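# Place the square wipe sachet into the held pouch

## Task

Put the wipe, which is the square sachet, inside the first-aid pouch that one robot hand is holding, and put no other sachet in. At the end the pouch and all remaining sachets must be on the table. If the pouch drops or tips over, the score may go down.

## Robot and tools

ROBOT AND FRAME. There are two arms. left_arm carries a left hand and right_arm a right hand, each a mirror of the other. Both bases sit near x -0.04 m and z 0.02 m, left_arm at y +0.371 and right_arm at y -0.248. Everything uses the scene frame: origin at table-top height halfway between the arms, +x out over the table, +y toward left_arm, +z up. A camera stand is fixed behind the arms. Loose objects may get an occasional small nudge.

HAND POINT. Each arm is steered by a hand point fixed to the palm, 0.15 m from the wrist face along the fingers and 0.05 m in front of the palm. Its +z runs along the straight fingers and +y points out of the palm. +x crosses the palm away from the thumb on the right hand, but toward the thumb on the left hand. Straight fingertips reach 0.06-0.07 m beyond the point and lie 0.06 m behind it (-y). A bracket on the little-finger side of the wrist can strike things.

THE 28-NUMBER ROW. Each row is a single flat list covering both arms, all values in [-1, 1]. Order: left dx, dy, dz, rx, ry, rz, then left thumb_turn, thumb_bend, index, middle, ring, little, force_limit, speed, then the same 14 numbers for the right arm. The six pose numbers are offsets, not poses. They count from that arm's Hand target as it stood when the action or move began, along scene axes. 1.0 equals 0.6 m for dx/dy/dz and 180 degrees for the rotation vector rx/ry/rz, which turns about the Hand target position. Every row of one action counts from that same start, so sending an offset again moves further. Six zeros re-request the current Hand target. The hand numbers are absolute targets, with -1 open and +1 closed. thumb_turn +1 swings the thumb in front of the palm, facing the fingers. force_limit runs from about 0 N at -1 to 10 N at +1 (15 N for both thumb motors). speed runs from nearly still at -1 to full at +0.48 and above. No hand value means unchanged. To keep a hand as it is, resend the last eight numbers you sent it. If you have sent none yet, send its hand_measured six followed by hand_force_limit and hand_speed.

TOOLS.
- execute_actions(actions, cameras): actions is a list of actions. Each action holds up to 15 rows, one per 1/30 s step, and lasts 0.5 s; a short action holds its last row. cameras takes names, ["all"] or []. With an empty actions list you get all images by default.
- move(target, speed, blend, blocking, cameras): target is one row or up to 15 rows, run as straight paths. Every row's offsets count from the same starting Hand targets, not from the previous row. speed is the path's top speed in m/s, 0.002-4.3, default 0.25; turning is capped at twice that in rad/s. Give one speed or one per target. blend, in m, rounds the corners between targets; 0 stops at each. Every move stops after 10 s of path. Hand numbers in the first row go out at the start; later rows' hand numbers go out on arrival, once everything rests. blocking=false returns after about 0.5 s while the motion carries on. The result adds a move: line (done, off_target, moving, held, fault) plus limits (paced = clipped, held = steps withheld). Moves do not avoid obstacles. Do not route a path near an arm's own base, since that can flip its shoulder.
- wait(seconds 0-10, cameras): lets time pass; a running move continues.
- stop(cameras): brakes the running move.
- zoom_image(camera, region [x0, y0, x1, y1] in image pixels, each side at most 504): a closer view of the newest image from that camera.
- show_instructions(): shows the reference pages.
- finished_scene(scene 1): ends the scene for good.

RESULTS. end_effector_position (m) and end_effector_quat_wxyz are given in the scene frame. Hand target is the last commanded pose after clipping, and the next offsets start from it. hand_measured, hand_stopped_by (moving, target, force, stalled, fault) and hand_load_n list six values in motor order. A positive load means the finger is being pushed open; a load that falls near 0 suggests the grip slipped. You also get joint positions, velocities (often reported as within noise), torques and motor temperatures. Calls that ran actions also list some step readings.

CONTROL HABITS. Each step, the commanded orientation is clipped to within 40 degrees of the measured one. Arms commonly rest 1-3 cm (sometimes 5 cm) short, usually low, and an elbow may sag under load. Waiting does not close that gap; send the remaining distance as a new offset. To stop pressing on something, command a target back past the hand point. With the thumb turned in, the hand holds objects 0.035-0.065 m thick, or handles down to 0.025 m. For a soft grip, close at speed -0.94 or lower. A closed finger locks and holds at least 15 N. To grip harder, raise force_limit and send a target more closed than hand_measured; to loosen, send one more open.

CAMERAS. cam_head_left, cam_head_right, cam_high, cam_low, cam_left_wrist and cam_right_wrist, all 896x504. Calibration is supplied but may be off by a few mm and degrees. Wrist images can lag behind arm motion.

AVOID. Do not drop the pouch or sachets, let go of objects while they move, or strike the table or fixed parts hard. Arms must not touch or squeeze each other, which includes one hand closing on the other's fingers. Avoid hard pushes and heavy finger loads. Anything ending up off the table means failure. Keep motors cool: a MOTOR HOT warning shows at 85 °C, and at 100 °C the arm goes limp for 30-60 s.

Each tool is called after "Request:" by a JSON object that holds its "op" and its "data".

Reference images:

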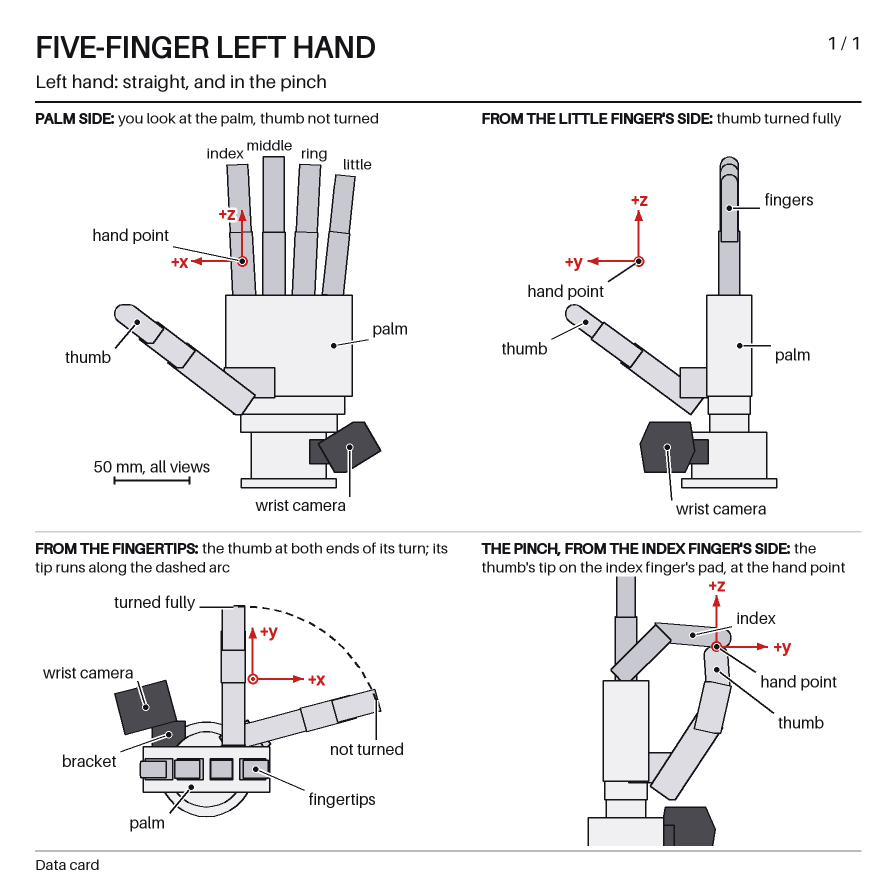

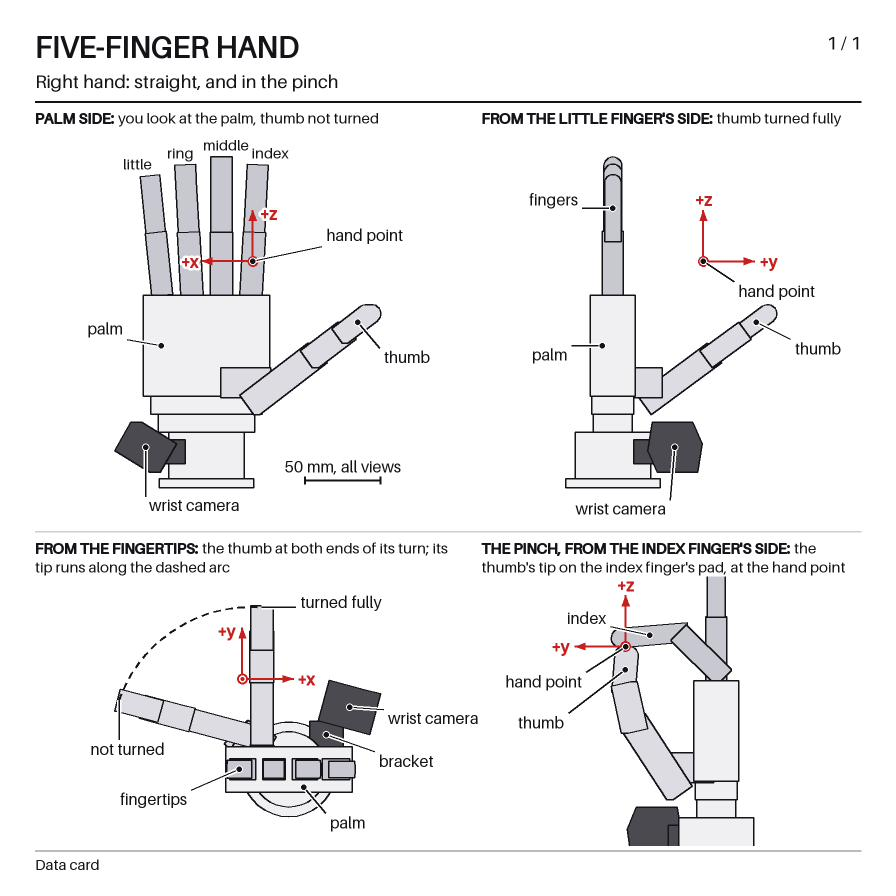

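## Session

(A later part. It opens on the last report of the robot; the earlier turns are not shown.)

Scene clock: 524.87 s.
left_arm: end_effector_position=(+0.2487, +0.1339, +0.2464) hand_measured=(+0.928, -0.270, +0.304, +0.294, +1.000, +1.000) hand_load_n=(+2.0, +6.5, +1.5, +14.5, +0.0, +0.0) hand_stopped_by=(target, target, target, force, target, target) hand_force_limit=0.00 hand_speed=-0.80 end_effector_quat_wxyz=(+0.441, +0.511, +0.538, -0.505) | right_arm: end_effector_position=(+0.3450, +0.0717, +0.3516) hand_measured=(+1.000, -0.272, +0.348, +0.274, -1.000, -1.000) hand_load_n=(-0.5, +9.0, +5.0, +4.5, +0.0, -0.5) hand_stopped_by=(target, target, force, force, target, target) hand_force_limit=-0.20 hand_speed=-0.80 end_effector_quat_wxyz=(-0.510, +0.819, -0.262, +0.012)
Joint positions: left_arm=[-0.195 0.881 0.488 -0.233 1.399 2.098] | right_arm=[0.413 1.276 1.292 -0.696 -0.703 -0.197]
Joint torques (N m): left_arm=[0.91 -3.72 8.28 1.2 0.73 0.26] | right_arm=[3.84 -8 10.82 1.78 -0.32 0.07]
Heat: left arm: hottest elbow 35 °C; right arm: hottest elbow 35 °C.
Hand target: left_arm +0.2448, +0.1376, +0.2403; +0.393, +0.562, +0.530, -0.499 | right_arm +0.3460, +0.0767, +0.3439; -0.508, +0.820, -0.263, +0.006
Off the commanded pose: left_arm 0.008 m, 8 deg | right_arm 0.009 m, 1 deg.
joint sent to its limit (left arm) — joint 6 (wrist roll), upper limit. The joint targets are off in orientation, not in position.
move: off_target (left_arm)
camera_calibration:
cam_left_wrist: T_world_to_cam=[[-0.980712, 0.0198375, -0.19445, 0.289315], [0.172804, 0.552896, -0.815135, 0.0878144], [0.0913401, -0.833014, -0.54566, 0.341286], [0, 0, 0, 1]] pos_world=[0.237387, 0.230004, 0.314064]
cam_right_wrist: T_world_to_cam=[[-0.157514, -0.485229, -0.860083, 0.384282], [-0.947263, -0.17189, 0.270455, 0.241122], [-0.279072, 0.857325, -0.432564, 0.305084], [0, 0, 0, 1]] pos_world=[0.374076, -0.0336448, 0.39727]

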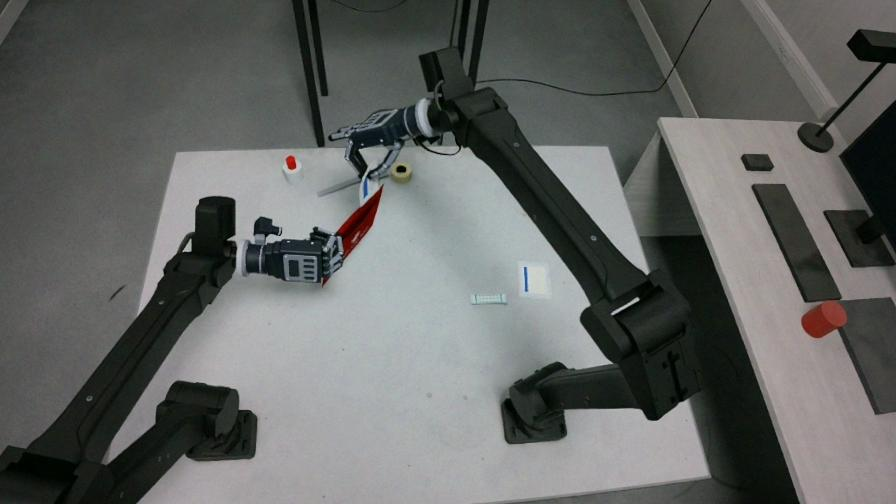

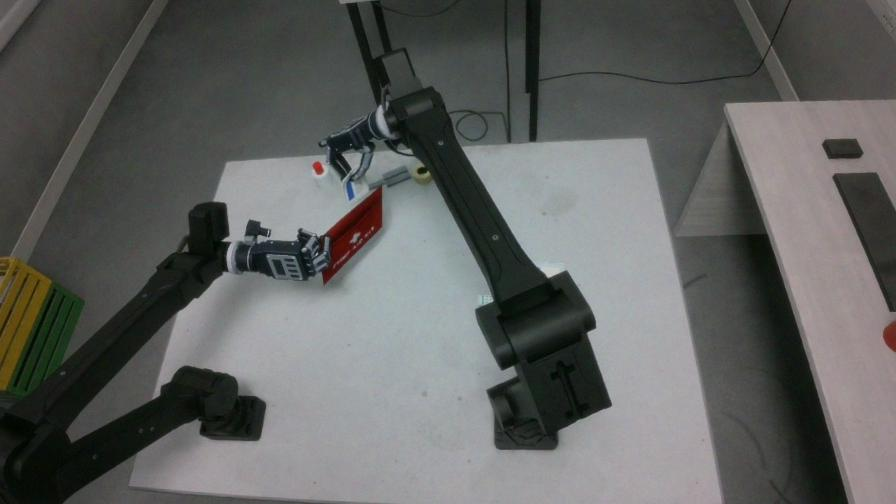

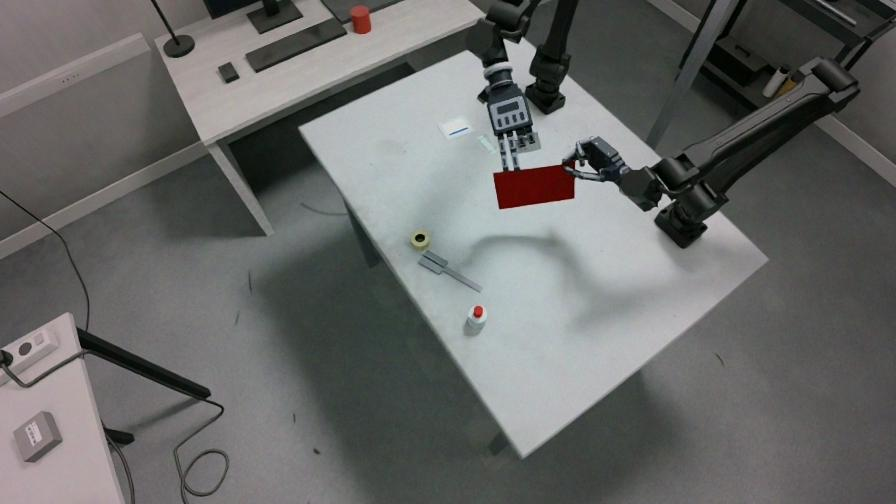

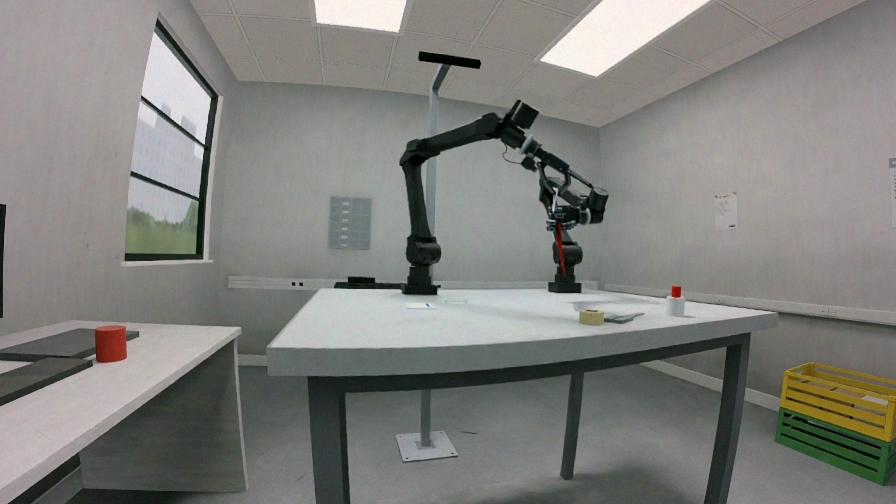

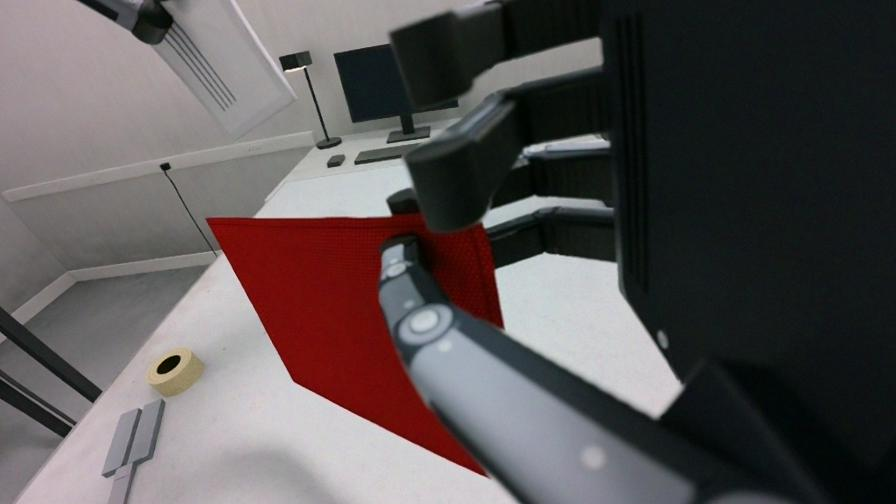

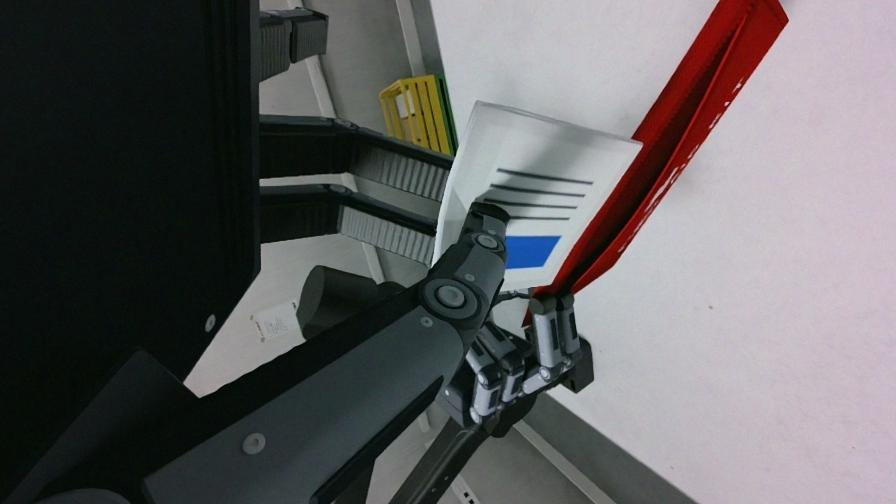

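Request:
{"op": "move", "data": {"target": [[0,0,0,0,0,0,0.928,-0.268,0.304,0.296,1.0,1.0,0.0,-0.8, 0.009,0.014,0.0,0,0,0,1,-0.27,0.36,0.34,-1,-1,-0.2,-0.8],[0,0,0,0,0,0,0.928,-0.268,0.304,0.296,1.0,1.0,0.0,-0.8, 0.009,0.014,-0.095,0,0,0,1,-0.27,0.36,0.34,-1,-1,-0.2,-0.8]], "speed": 0.08, "cameras": ["all"]}}

Request:
{"op": "zoom_image", "data": {"camera": "cam_head_left", "region": [290, 130, 450, 290]}}

Request:
{"op": "zoom_image", "data": {"camera": "cam_head_right", "region": [290, 130, 450, 290]}}

Request:
{"op": "zoom_image", "data": {"camera": "cam_low", "region": [500, 120, 640, 290]}}

Request:
{"op": "zoom_image", "data": {"camera": "cam_right_wrist", "region": [400, 0, 800, 330]}}

Scene clock: 537.77 s.
left_arm: end_effector_position=(+0.2487, +0.1339, +0.2464) hand_measured=(+0.928, -0.270, +0.304, +0.294, +1.000, +1.000) hand_load_n=(+2.0, +6.5, +2.0, +14.5, +0.0, +0.0) hand_stopped_by=(target, target, target, force, target, target) hand_force_limit=0.00 hand_speed=-0.80 end_effector_quat_wxyz=(+0.441, +0.511, +0.538, -0.505) | right_arm: end_effector_position=(+0.3514, +0.0806, +0.2947) hand_measured=(+1.000, -0.272, +0.348, +0.274, -1.000, -1.000) hand_load_n=(-0.5, +8.5, +5.5, +4.5, +0.0, +0.0) hand_stopped_by=(target, target, force, force, target, target) hand_force_limit=-0.20 hand_speed=-0.80 end_effector_quat_wxyz=(-0.510, +0.819, -0.261, +0.011)
Joint positions: left_arm=[-0.195 0.881 0.488 -0.233 1.399 2.098] | right_arm=[0.425 1.311 1.172 -0.535 -0.696 -0.187]
Joint torques (N m): left_arm=[0.97 -3.72 8.28 1.2 0.73 0.27] | right_arm=[3.72 -8.47 10.78 1.7 -0.21 0.08]
Motor temperatures (°C): left_arm=[28 28 35 24 27 26] | right_arm=[25 28 35 27 25 25]
Heat: left arm: hottest elbow 35 °C; right arm: hottest elbow 35 °C.
Hand target: left_arm +0.2448, +0.1376, +0.2403; +0.393, +0.562, +0.530, -0.499 | right_arm +0.3515, +0.0851, +0.2869; -0.508, +0.820, -0.263, +0.007
Off the commanded pose: left_arm 0.008 m, 8 deg | right_arm 0.009 m, 1 deg.
joint sent to its limit (left arm) — joint 6 (wrist roll), upper limit. The joint targets are off in orientation, not in position.
move: off_target (left_arm)
camera_calibration:
cam_left_wrist: T_world_to_cam=[[-0.980712, 0.0198375, -0.19445, 0.289315], [0.172804, 0.552896, -0.815135, 0.0878144], [0.0913401, -0.833014, -0.54566, 0.341286], [0, 0, 0, 1]] pos_world=[0.237387, 0.230004, 0.314064]
cam_right_wrist: T_world_to_cam=[[-0.15762, -0.484251, -0.860614, 0.340651], [-0.946624, -0.174053, 0.271309, 0.263874], [-0.281174, 0.857442, -0.430969, 0.274928], [0, 0, 0, 1]] pos_world=[0.380786, -0.0248455, 0.340063]

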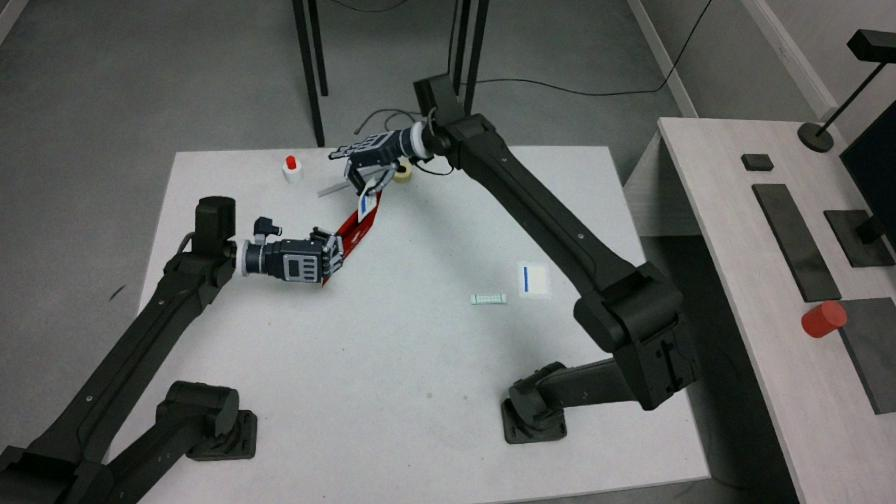

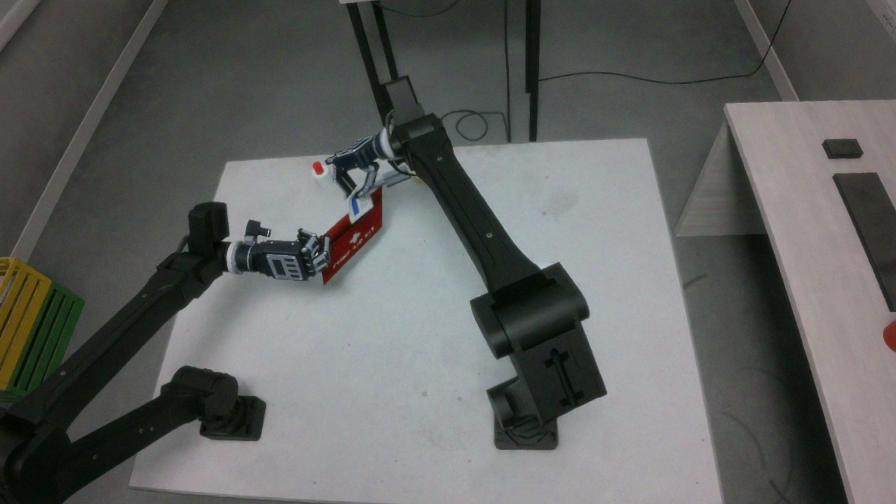

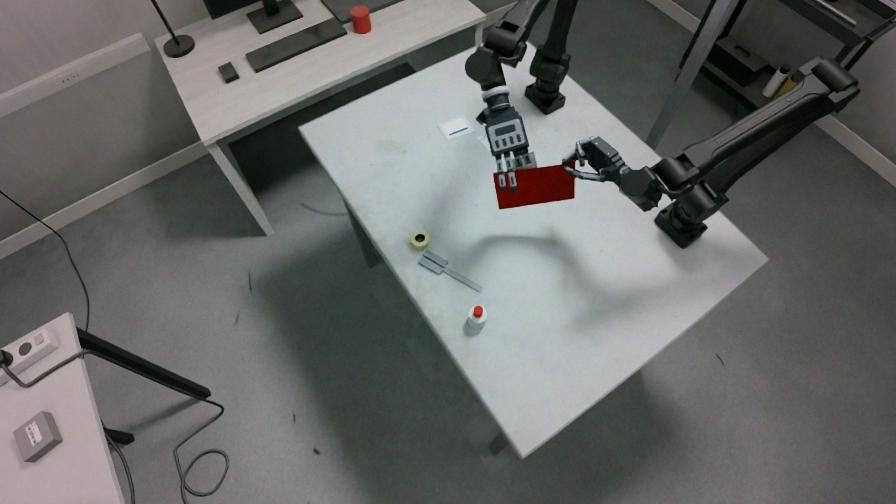

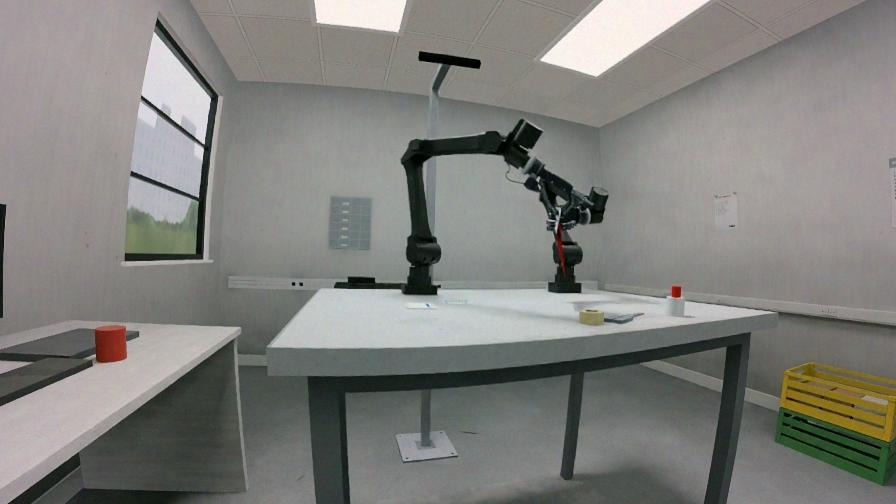

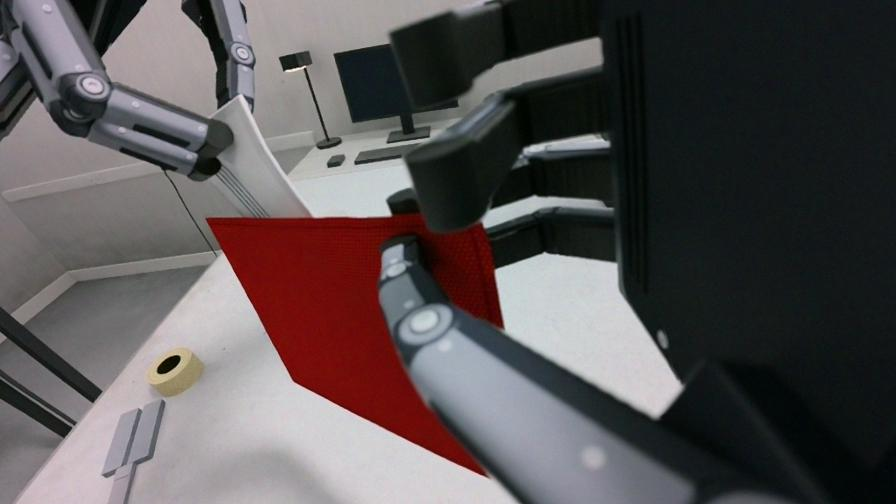

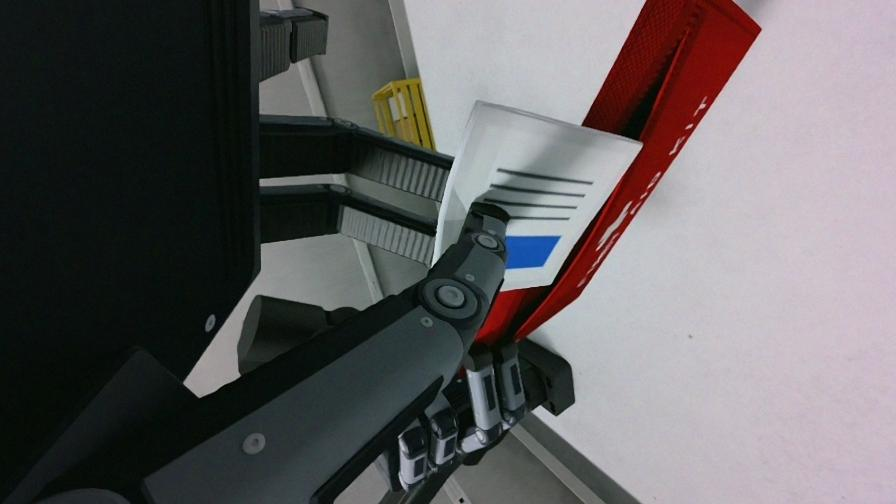

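Scaled by 3.150 from the camera's 896x504 image, which has a finer 1280x720 frame.

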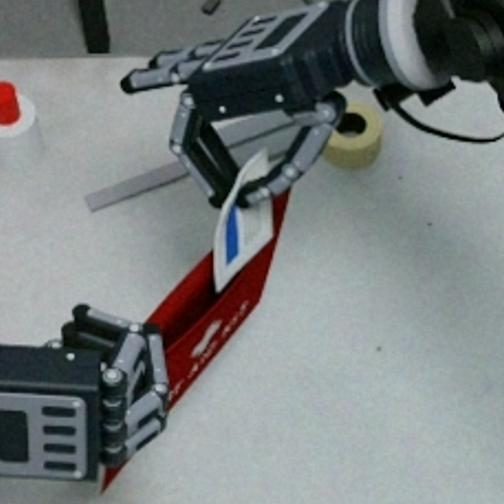

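Scaled by 3.150 from the camera's 896x504 image, which has a finer 1280x720 frame.

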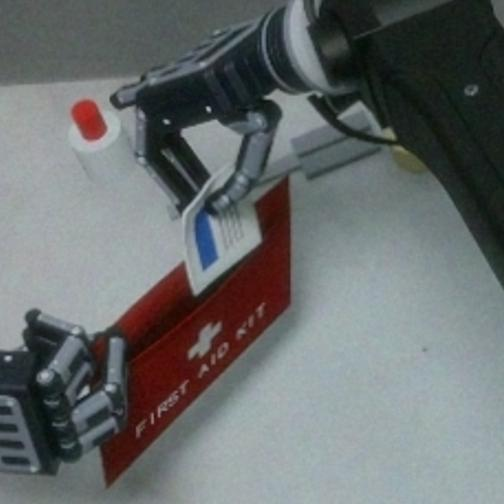

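Scaled by 2.965 from the camera's 896x504 image, which has a finer 1280x720 frame.

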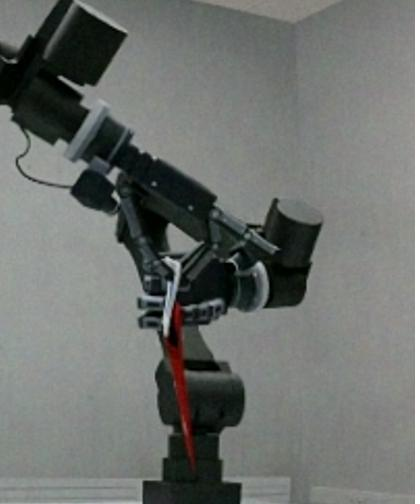

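Scaled by 1.260 from the camera's 896x504 image, which has a finer 1280x720 frame.

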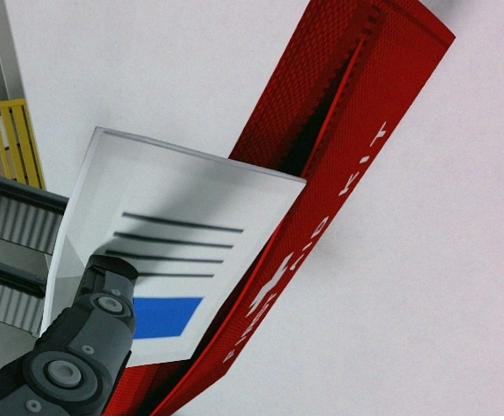

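Request:
{"op": "move", "data": {"target": [[0,0,0,0,0,0,0.928,-0.268,0.304,0.296,1.0,1.0,0.0,-0.8, 0.0105,0.0175,0.0,0,0,0,1,-0.27,0.36,0.34,-1,-1,-0.2,-0.8]], "speed": 0.06, "cameras": ["cam_head_left","cam_head_right","cam_low","cam_right_wrist"]}}

Request:
{"op": "zoom_image", "data": {"camera": "cam_head_left", "region": [320, 150, 420, 250]}}

Request:
{"op": "zoom_image", "data": {"camera": "cam_head_right", "region": [320, 150, 420, 250]}}

Request:
{"op": "zoom_image", "data": {"camera": "cam_right_wrist", "region": [440, 0, 800, 330]}}

Scene clock: 559.17 s.
left_arm: end_effector_position=(+0.2487, +0.1339, +0.2464) hand_measured=(+0.928, -0.270, +0.304, +0.294, +1.000, +1.000) hand_load_n=(+2.5, +6.5, +2.0, +14.5, +0.0, +0.0) hand_stopped_by=(target, target, target, force, target, target) hand_force_limit=0.00 hand_speed=-0.80 end_effector_quat_wxyz=(+0.441, +0.511, +0.538, -0.505) | right_arm: end_effector_position=(+0.3527, +0.0886, +0.2838) hand_measured=(+1.000, -0.272, +0.348, +0.274, -1.000, -1.000) hand_load_n=(-0.5, +8.5, +5.5, +4.0, +0.0, +0.0) hand_stopped_by=(target, target, force, force, target, target) hand_force_limit=-0.20 hand_speed=-0.80 end_effector_quat_wxyz=(-0.504, +0.822, -0.266, +0.004)
Joint positions: left_arm=[-0.195 0.881 0.488 -0.233 1.399 2.098] | right_arm=[0.441 1.335 1.172 -0.524 -0.684 -0.174]
Joint torques (N m): left_arm=[0.97 -3.72 8.27 1.21 0.73 0.27] | right_arm=[3.55 -8.12 12.88 1.7 -0.19 0.07]
Heat: left arm: hottest elbow 35 °C; right arm: hottest elbow 34 °C.
Hand target: left_arm +0.2448, +0.1376, +0.2403; +0.393, +0.562, +0.530, -0.499 | right_arm +0.3577, +0.0956, +0.2870; -0.509, +0.820, -0.263, +0.006
Off the commanded pose: left_arm 0.008 m, 8 deg | right_arm 0.009 m, 1 deg.
joint sent to its limit (left arm) — joint 6 (wrist roll), upper limit. The joint targets are off in orientation, not in position.
move: off_target (left_arm)
camera_calibration:
cam_right_wrist: T_world_to_cam=[[-0.174192, -0.491821, -0.853094, 0.339784], [-0.941067, -0.171919, 0.291269, 0.26153], [-0.289915, 0.853555, -0.43289, 0.267711], [0, 0, 0, 1]] pos_world=[0.382918, -0.0164314, 0.329581]
Images, in order (width x height): cam_head_left 896x504, cam_head_right 896x504, cam_low 896x504, cam_right_wrist 896x504.

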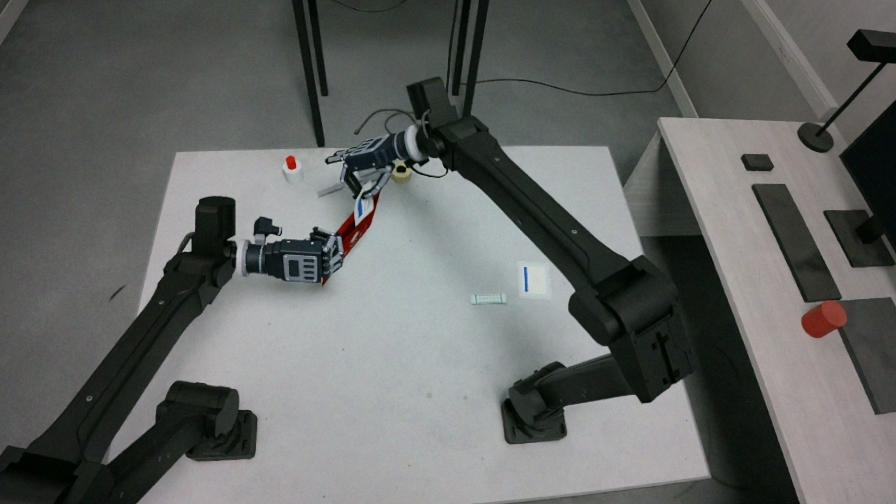

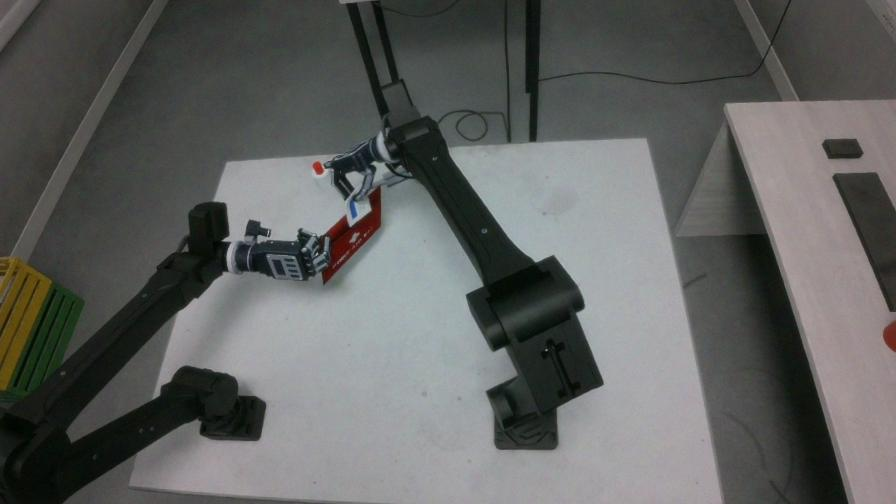

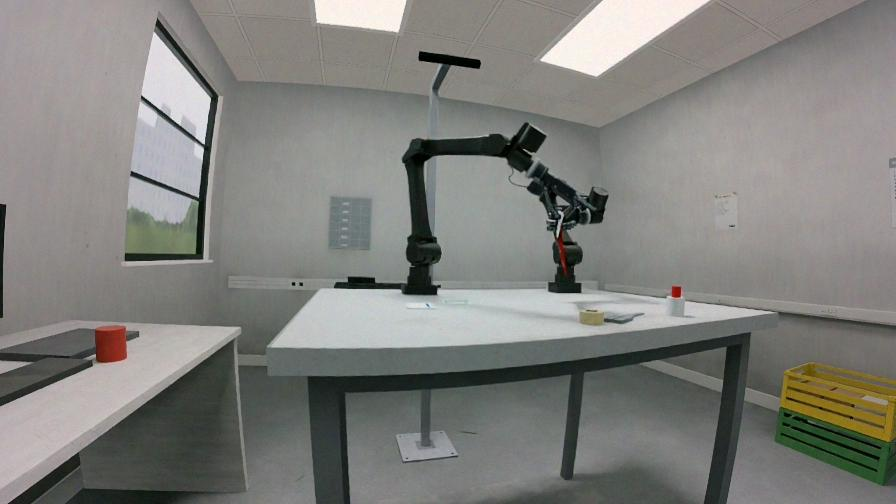

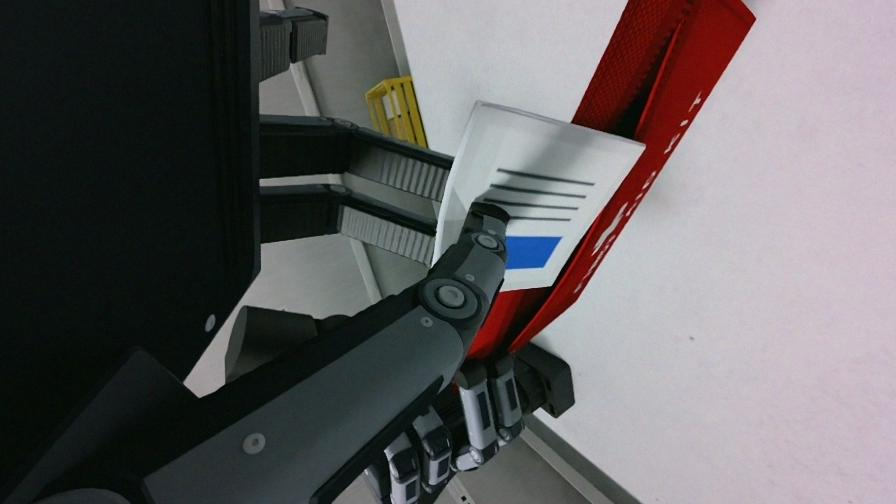

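Scaled by 5.040 from the camera's 896x504 image, which has a finer 1280x720 frame.

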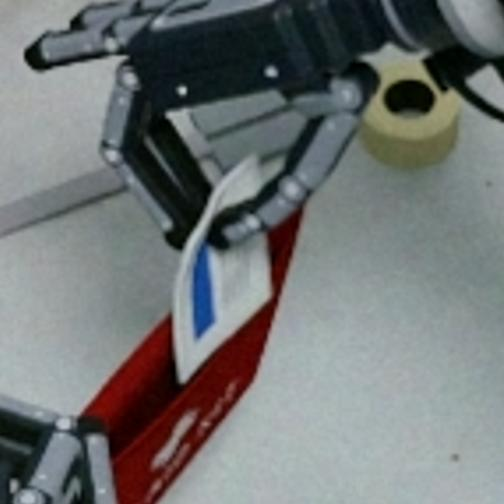

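Scaled by 5.040 from the camera's 896x504 image, which has a finer 1280x720 frame.

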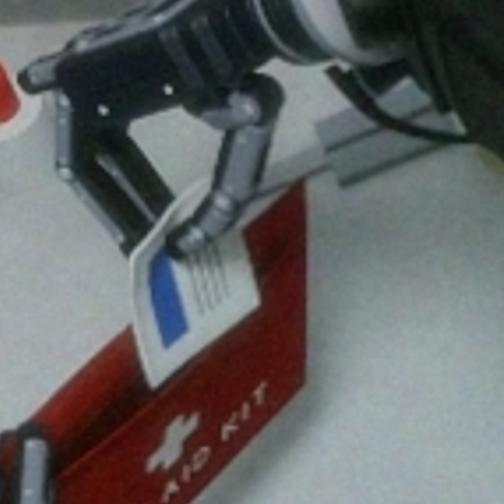

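Scaled by 1.400 from the camera's 896x504 image, which has a finer 1280x720 frame.

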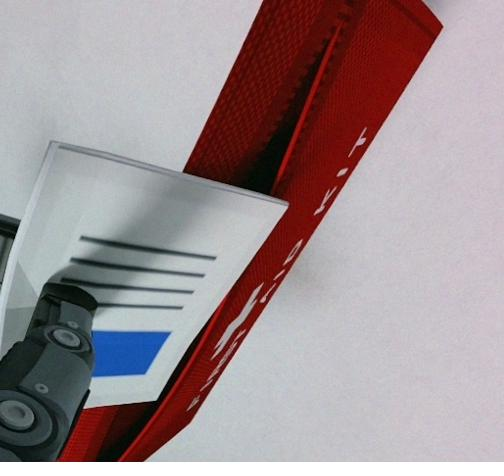

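Request:
{"op": "move", "data": {"target": [[0,0,0,0,0,0,0.928,-0.268,0.304,0.296,1.0,1.0,0.0,-0.8, 0.0,0.0,0.03,0,0,0,1,-0.27,0.36,0.34,-1,-1,-0.2,-0.8],[0,0,0,0,0,0,0.928,-0.268,0.304,0.296,1.0,1.0,0.0,-0.8, 0.008,0.013,0.03,0,0,0,1,-0.27,0.36,0.34,-1,-1,-0.2,-0.8]], "speed": 0.06, "cameras": ["cam_head_left","cam_head_right","cam_low","cam_right_wrist"]}}

Request:
{"op": "zoom_image", "data": {"camera": "cam_head_left", "region": [320, 150, 420, 250]}}

Request:
{"op": "zoom_image", "data": {"camera": "cam_head_right", "region": [320, 150, 420, 250]}}

Request:
{"op": "zoom_image", "data": {"camera": "cam_right_wrist", "region": [440, 0, 800, 330]}}

Scene clock: 569.07 s.
left_arm: end_effector_position=(+0.2487, +0.1339, +0.2464) hand_measured=(+0.928, -0.270, +0.304, +0.294, +1.000, +1.000) hand_load_n=(+2.0, +6.5, +2.0, +14.5, +0.0, +0.0) hand_stopped_by=(target, target, target, force, target, target) hand_force_limit=0.00 hand_speed=-0.80 end_effector_quat_wxyz=(+0.441, +0.511, +0.538, -0.505) | right_arm: end_effector_position=(+0.3467, +0.0909, +0.2775) hand_measured=(+1.000, -0.272, +0.348, +0.274, -1.000, -1.000) hand_load_n=(-0.5, +9.0, +5.0, +4.5, +0.0, +0.0) hand_stopped_by=(target, target, force, force, target, target) hand_force_limit=-0.20 hand_speed=-0.80 end_effector_quat_wxyz=(-0.493, +0.825, -0.274, -0.007)
Joint positions: left_arm=[-0.195 0.881 0.488 -0.233 1.399 2.098] | right_arm=[0.451 1.342 1.172 -0.548 -0.676 -0.165]
Joint torques (N m): left_arm=[0.97 -3.72 8.28 1.21 0.73 0.26] | right_arm=[3.49 -8.53 17.68 1.07 -0.22 0.09]
Heat: left arm: hottest elbow 35 °C; right arm: hottest elbow 34 °C.
Hand target: left_arm +0.2448, +0.1376, +0.2403; +0.393, +0.562, +0.530, -0.499 | right_arm +0.3626, +0.1034, +0.3049; -0.509, +0.820, -0.263, +0.007
Off the commanded pose: left_arm 0.008 m, 8 deg | right_arm 0.034 m, 3 deg.
joint sent to its limit (left arm) — joint 6 (wrist roll), upper limit. The joint targets are off in orientation, not in position.
move: off_target (left_arm, right_arm)
camera_calibration:
cam_right_wrist: T_world_to_cam=[[-0.202412, -0.504653, -0.839258, 0.341652], [-0.930873, -0.167011, 0.324933, 0.244868], [-0.304144, 0.847014, -0.435963, 0.267551], [0, 0, 0, 1]] pos_world=[0.37847, -0.0133073, 0.323811]
Images, in order (width x height): cam_head_left 896x504, cam_head_right 896x504, cam_low 896x504, cam_right_wrist 896x504.

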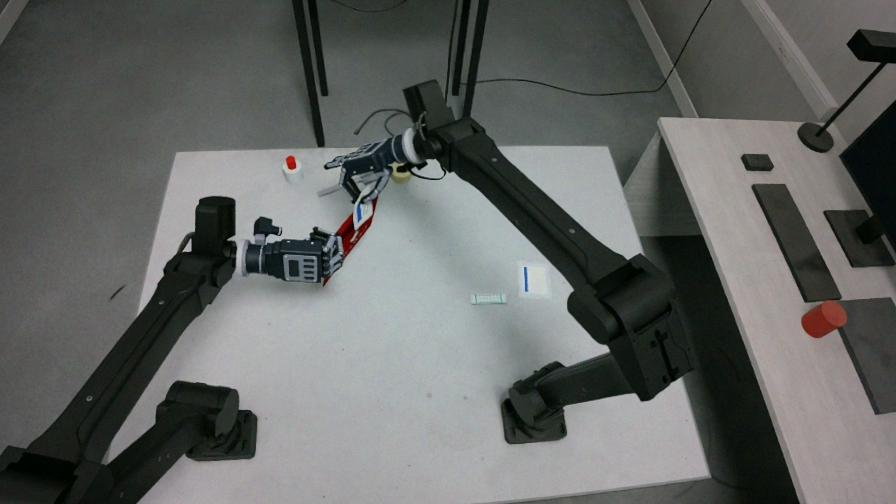

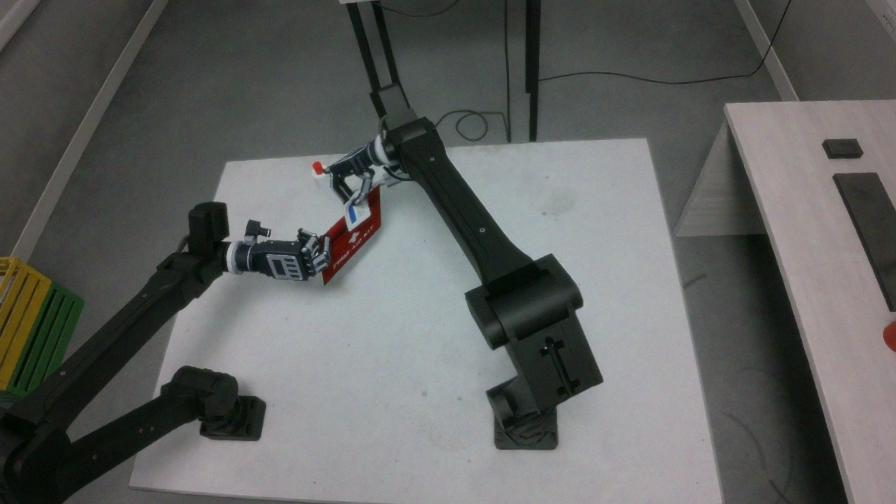

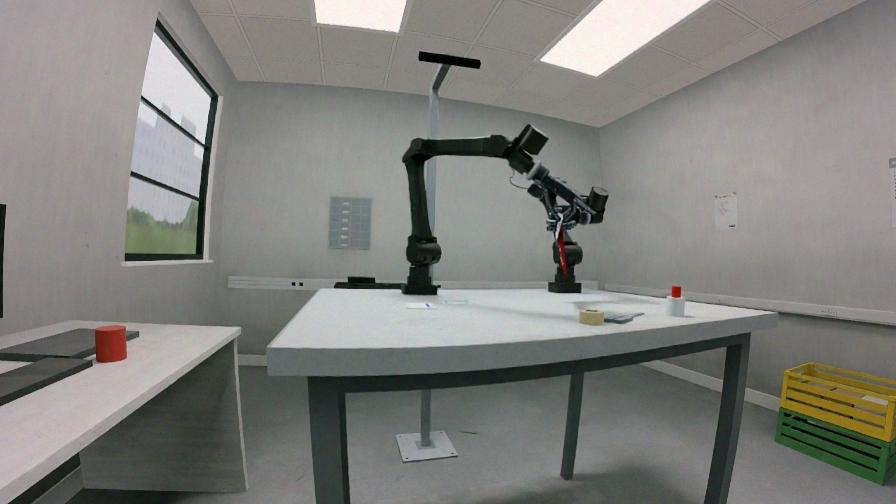

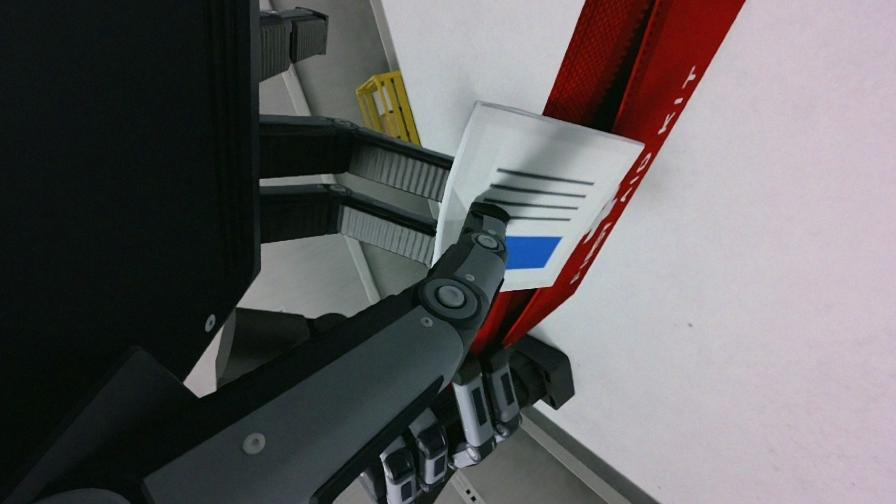

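Scaled by 5.040 from the camera's 896x504 image, which has a finer 1280x720 frame.

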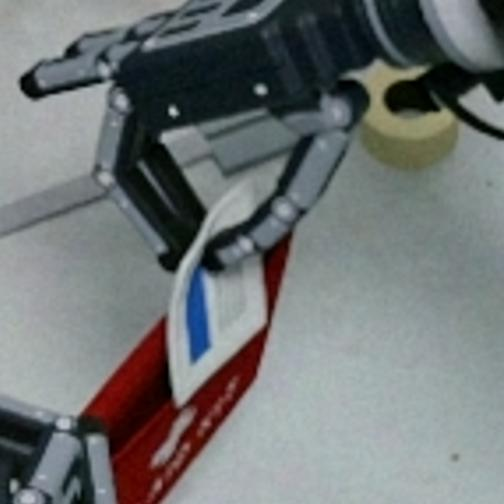

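Scaled by 5.040 from the camera's 896x504 image, which has a finer 1280x720 frame.

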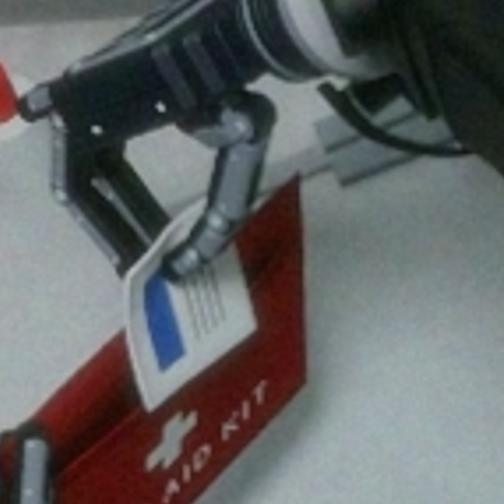

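Scaled by 1.400 from the camera's 896x504 image, which has a finer 1280x720 frame.

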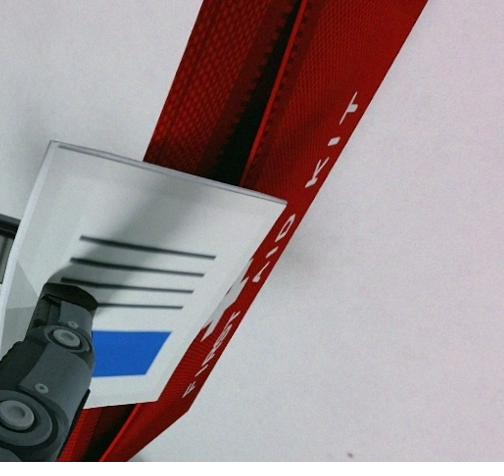

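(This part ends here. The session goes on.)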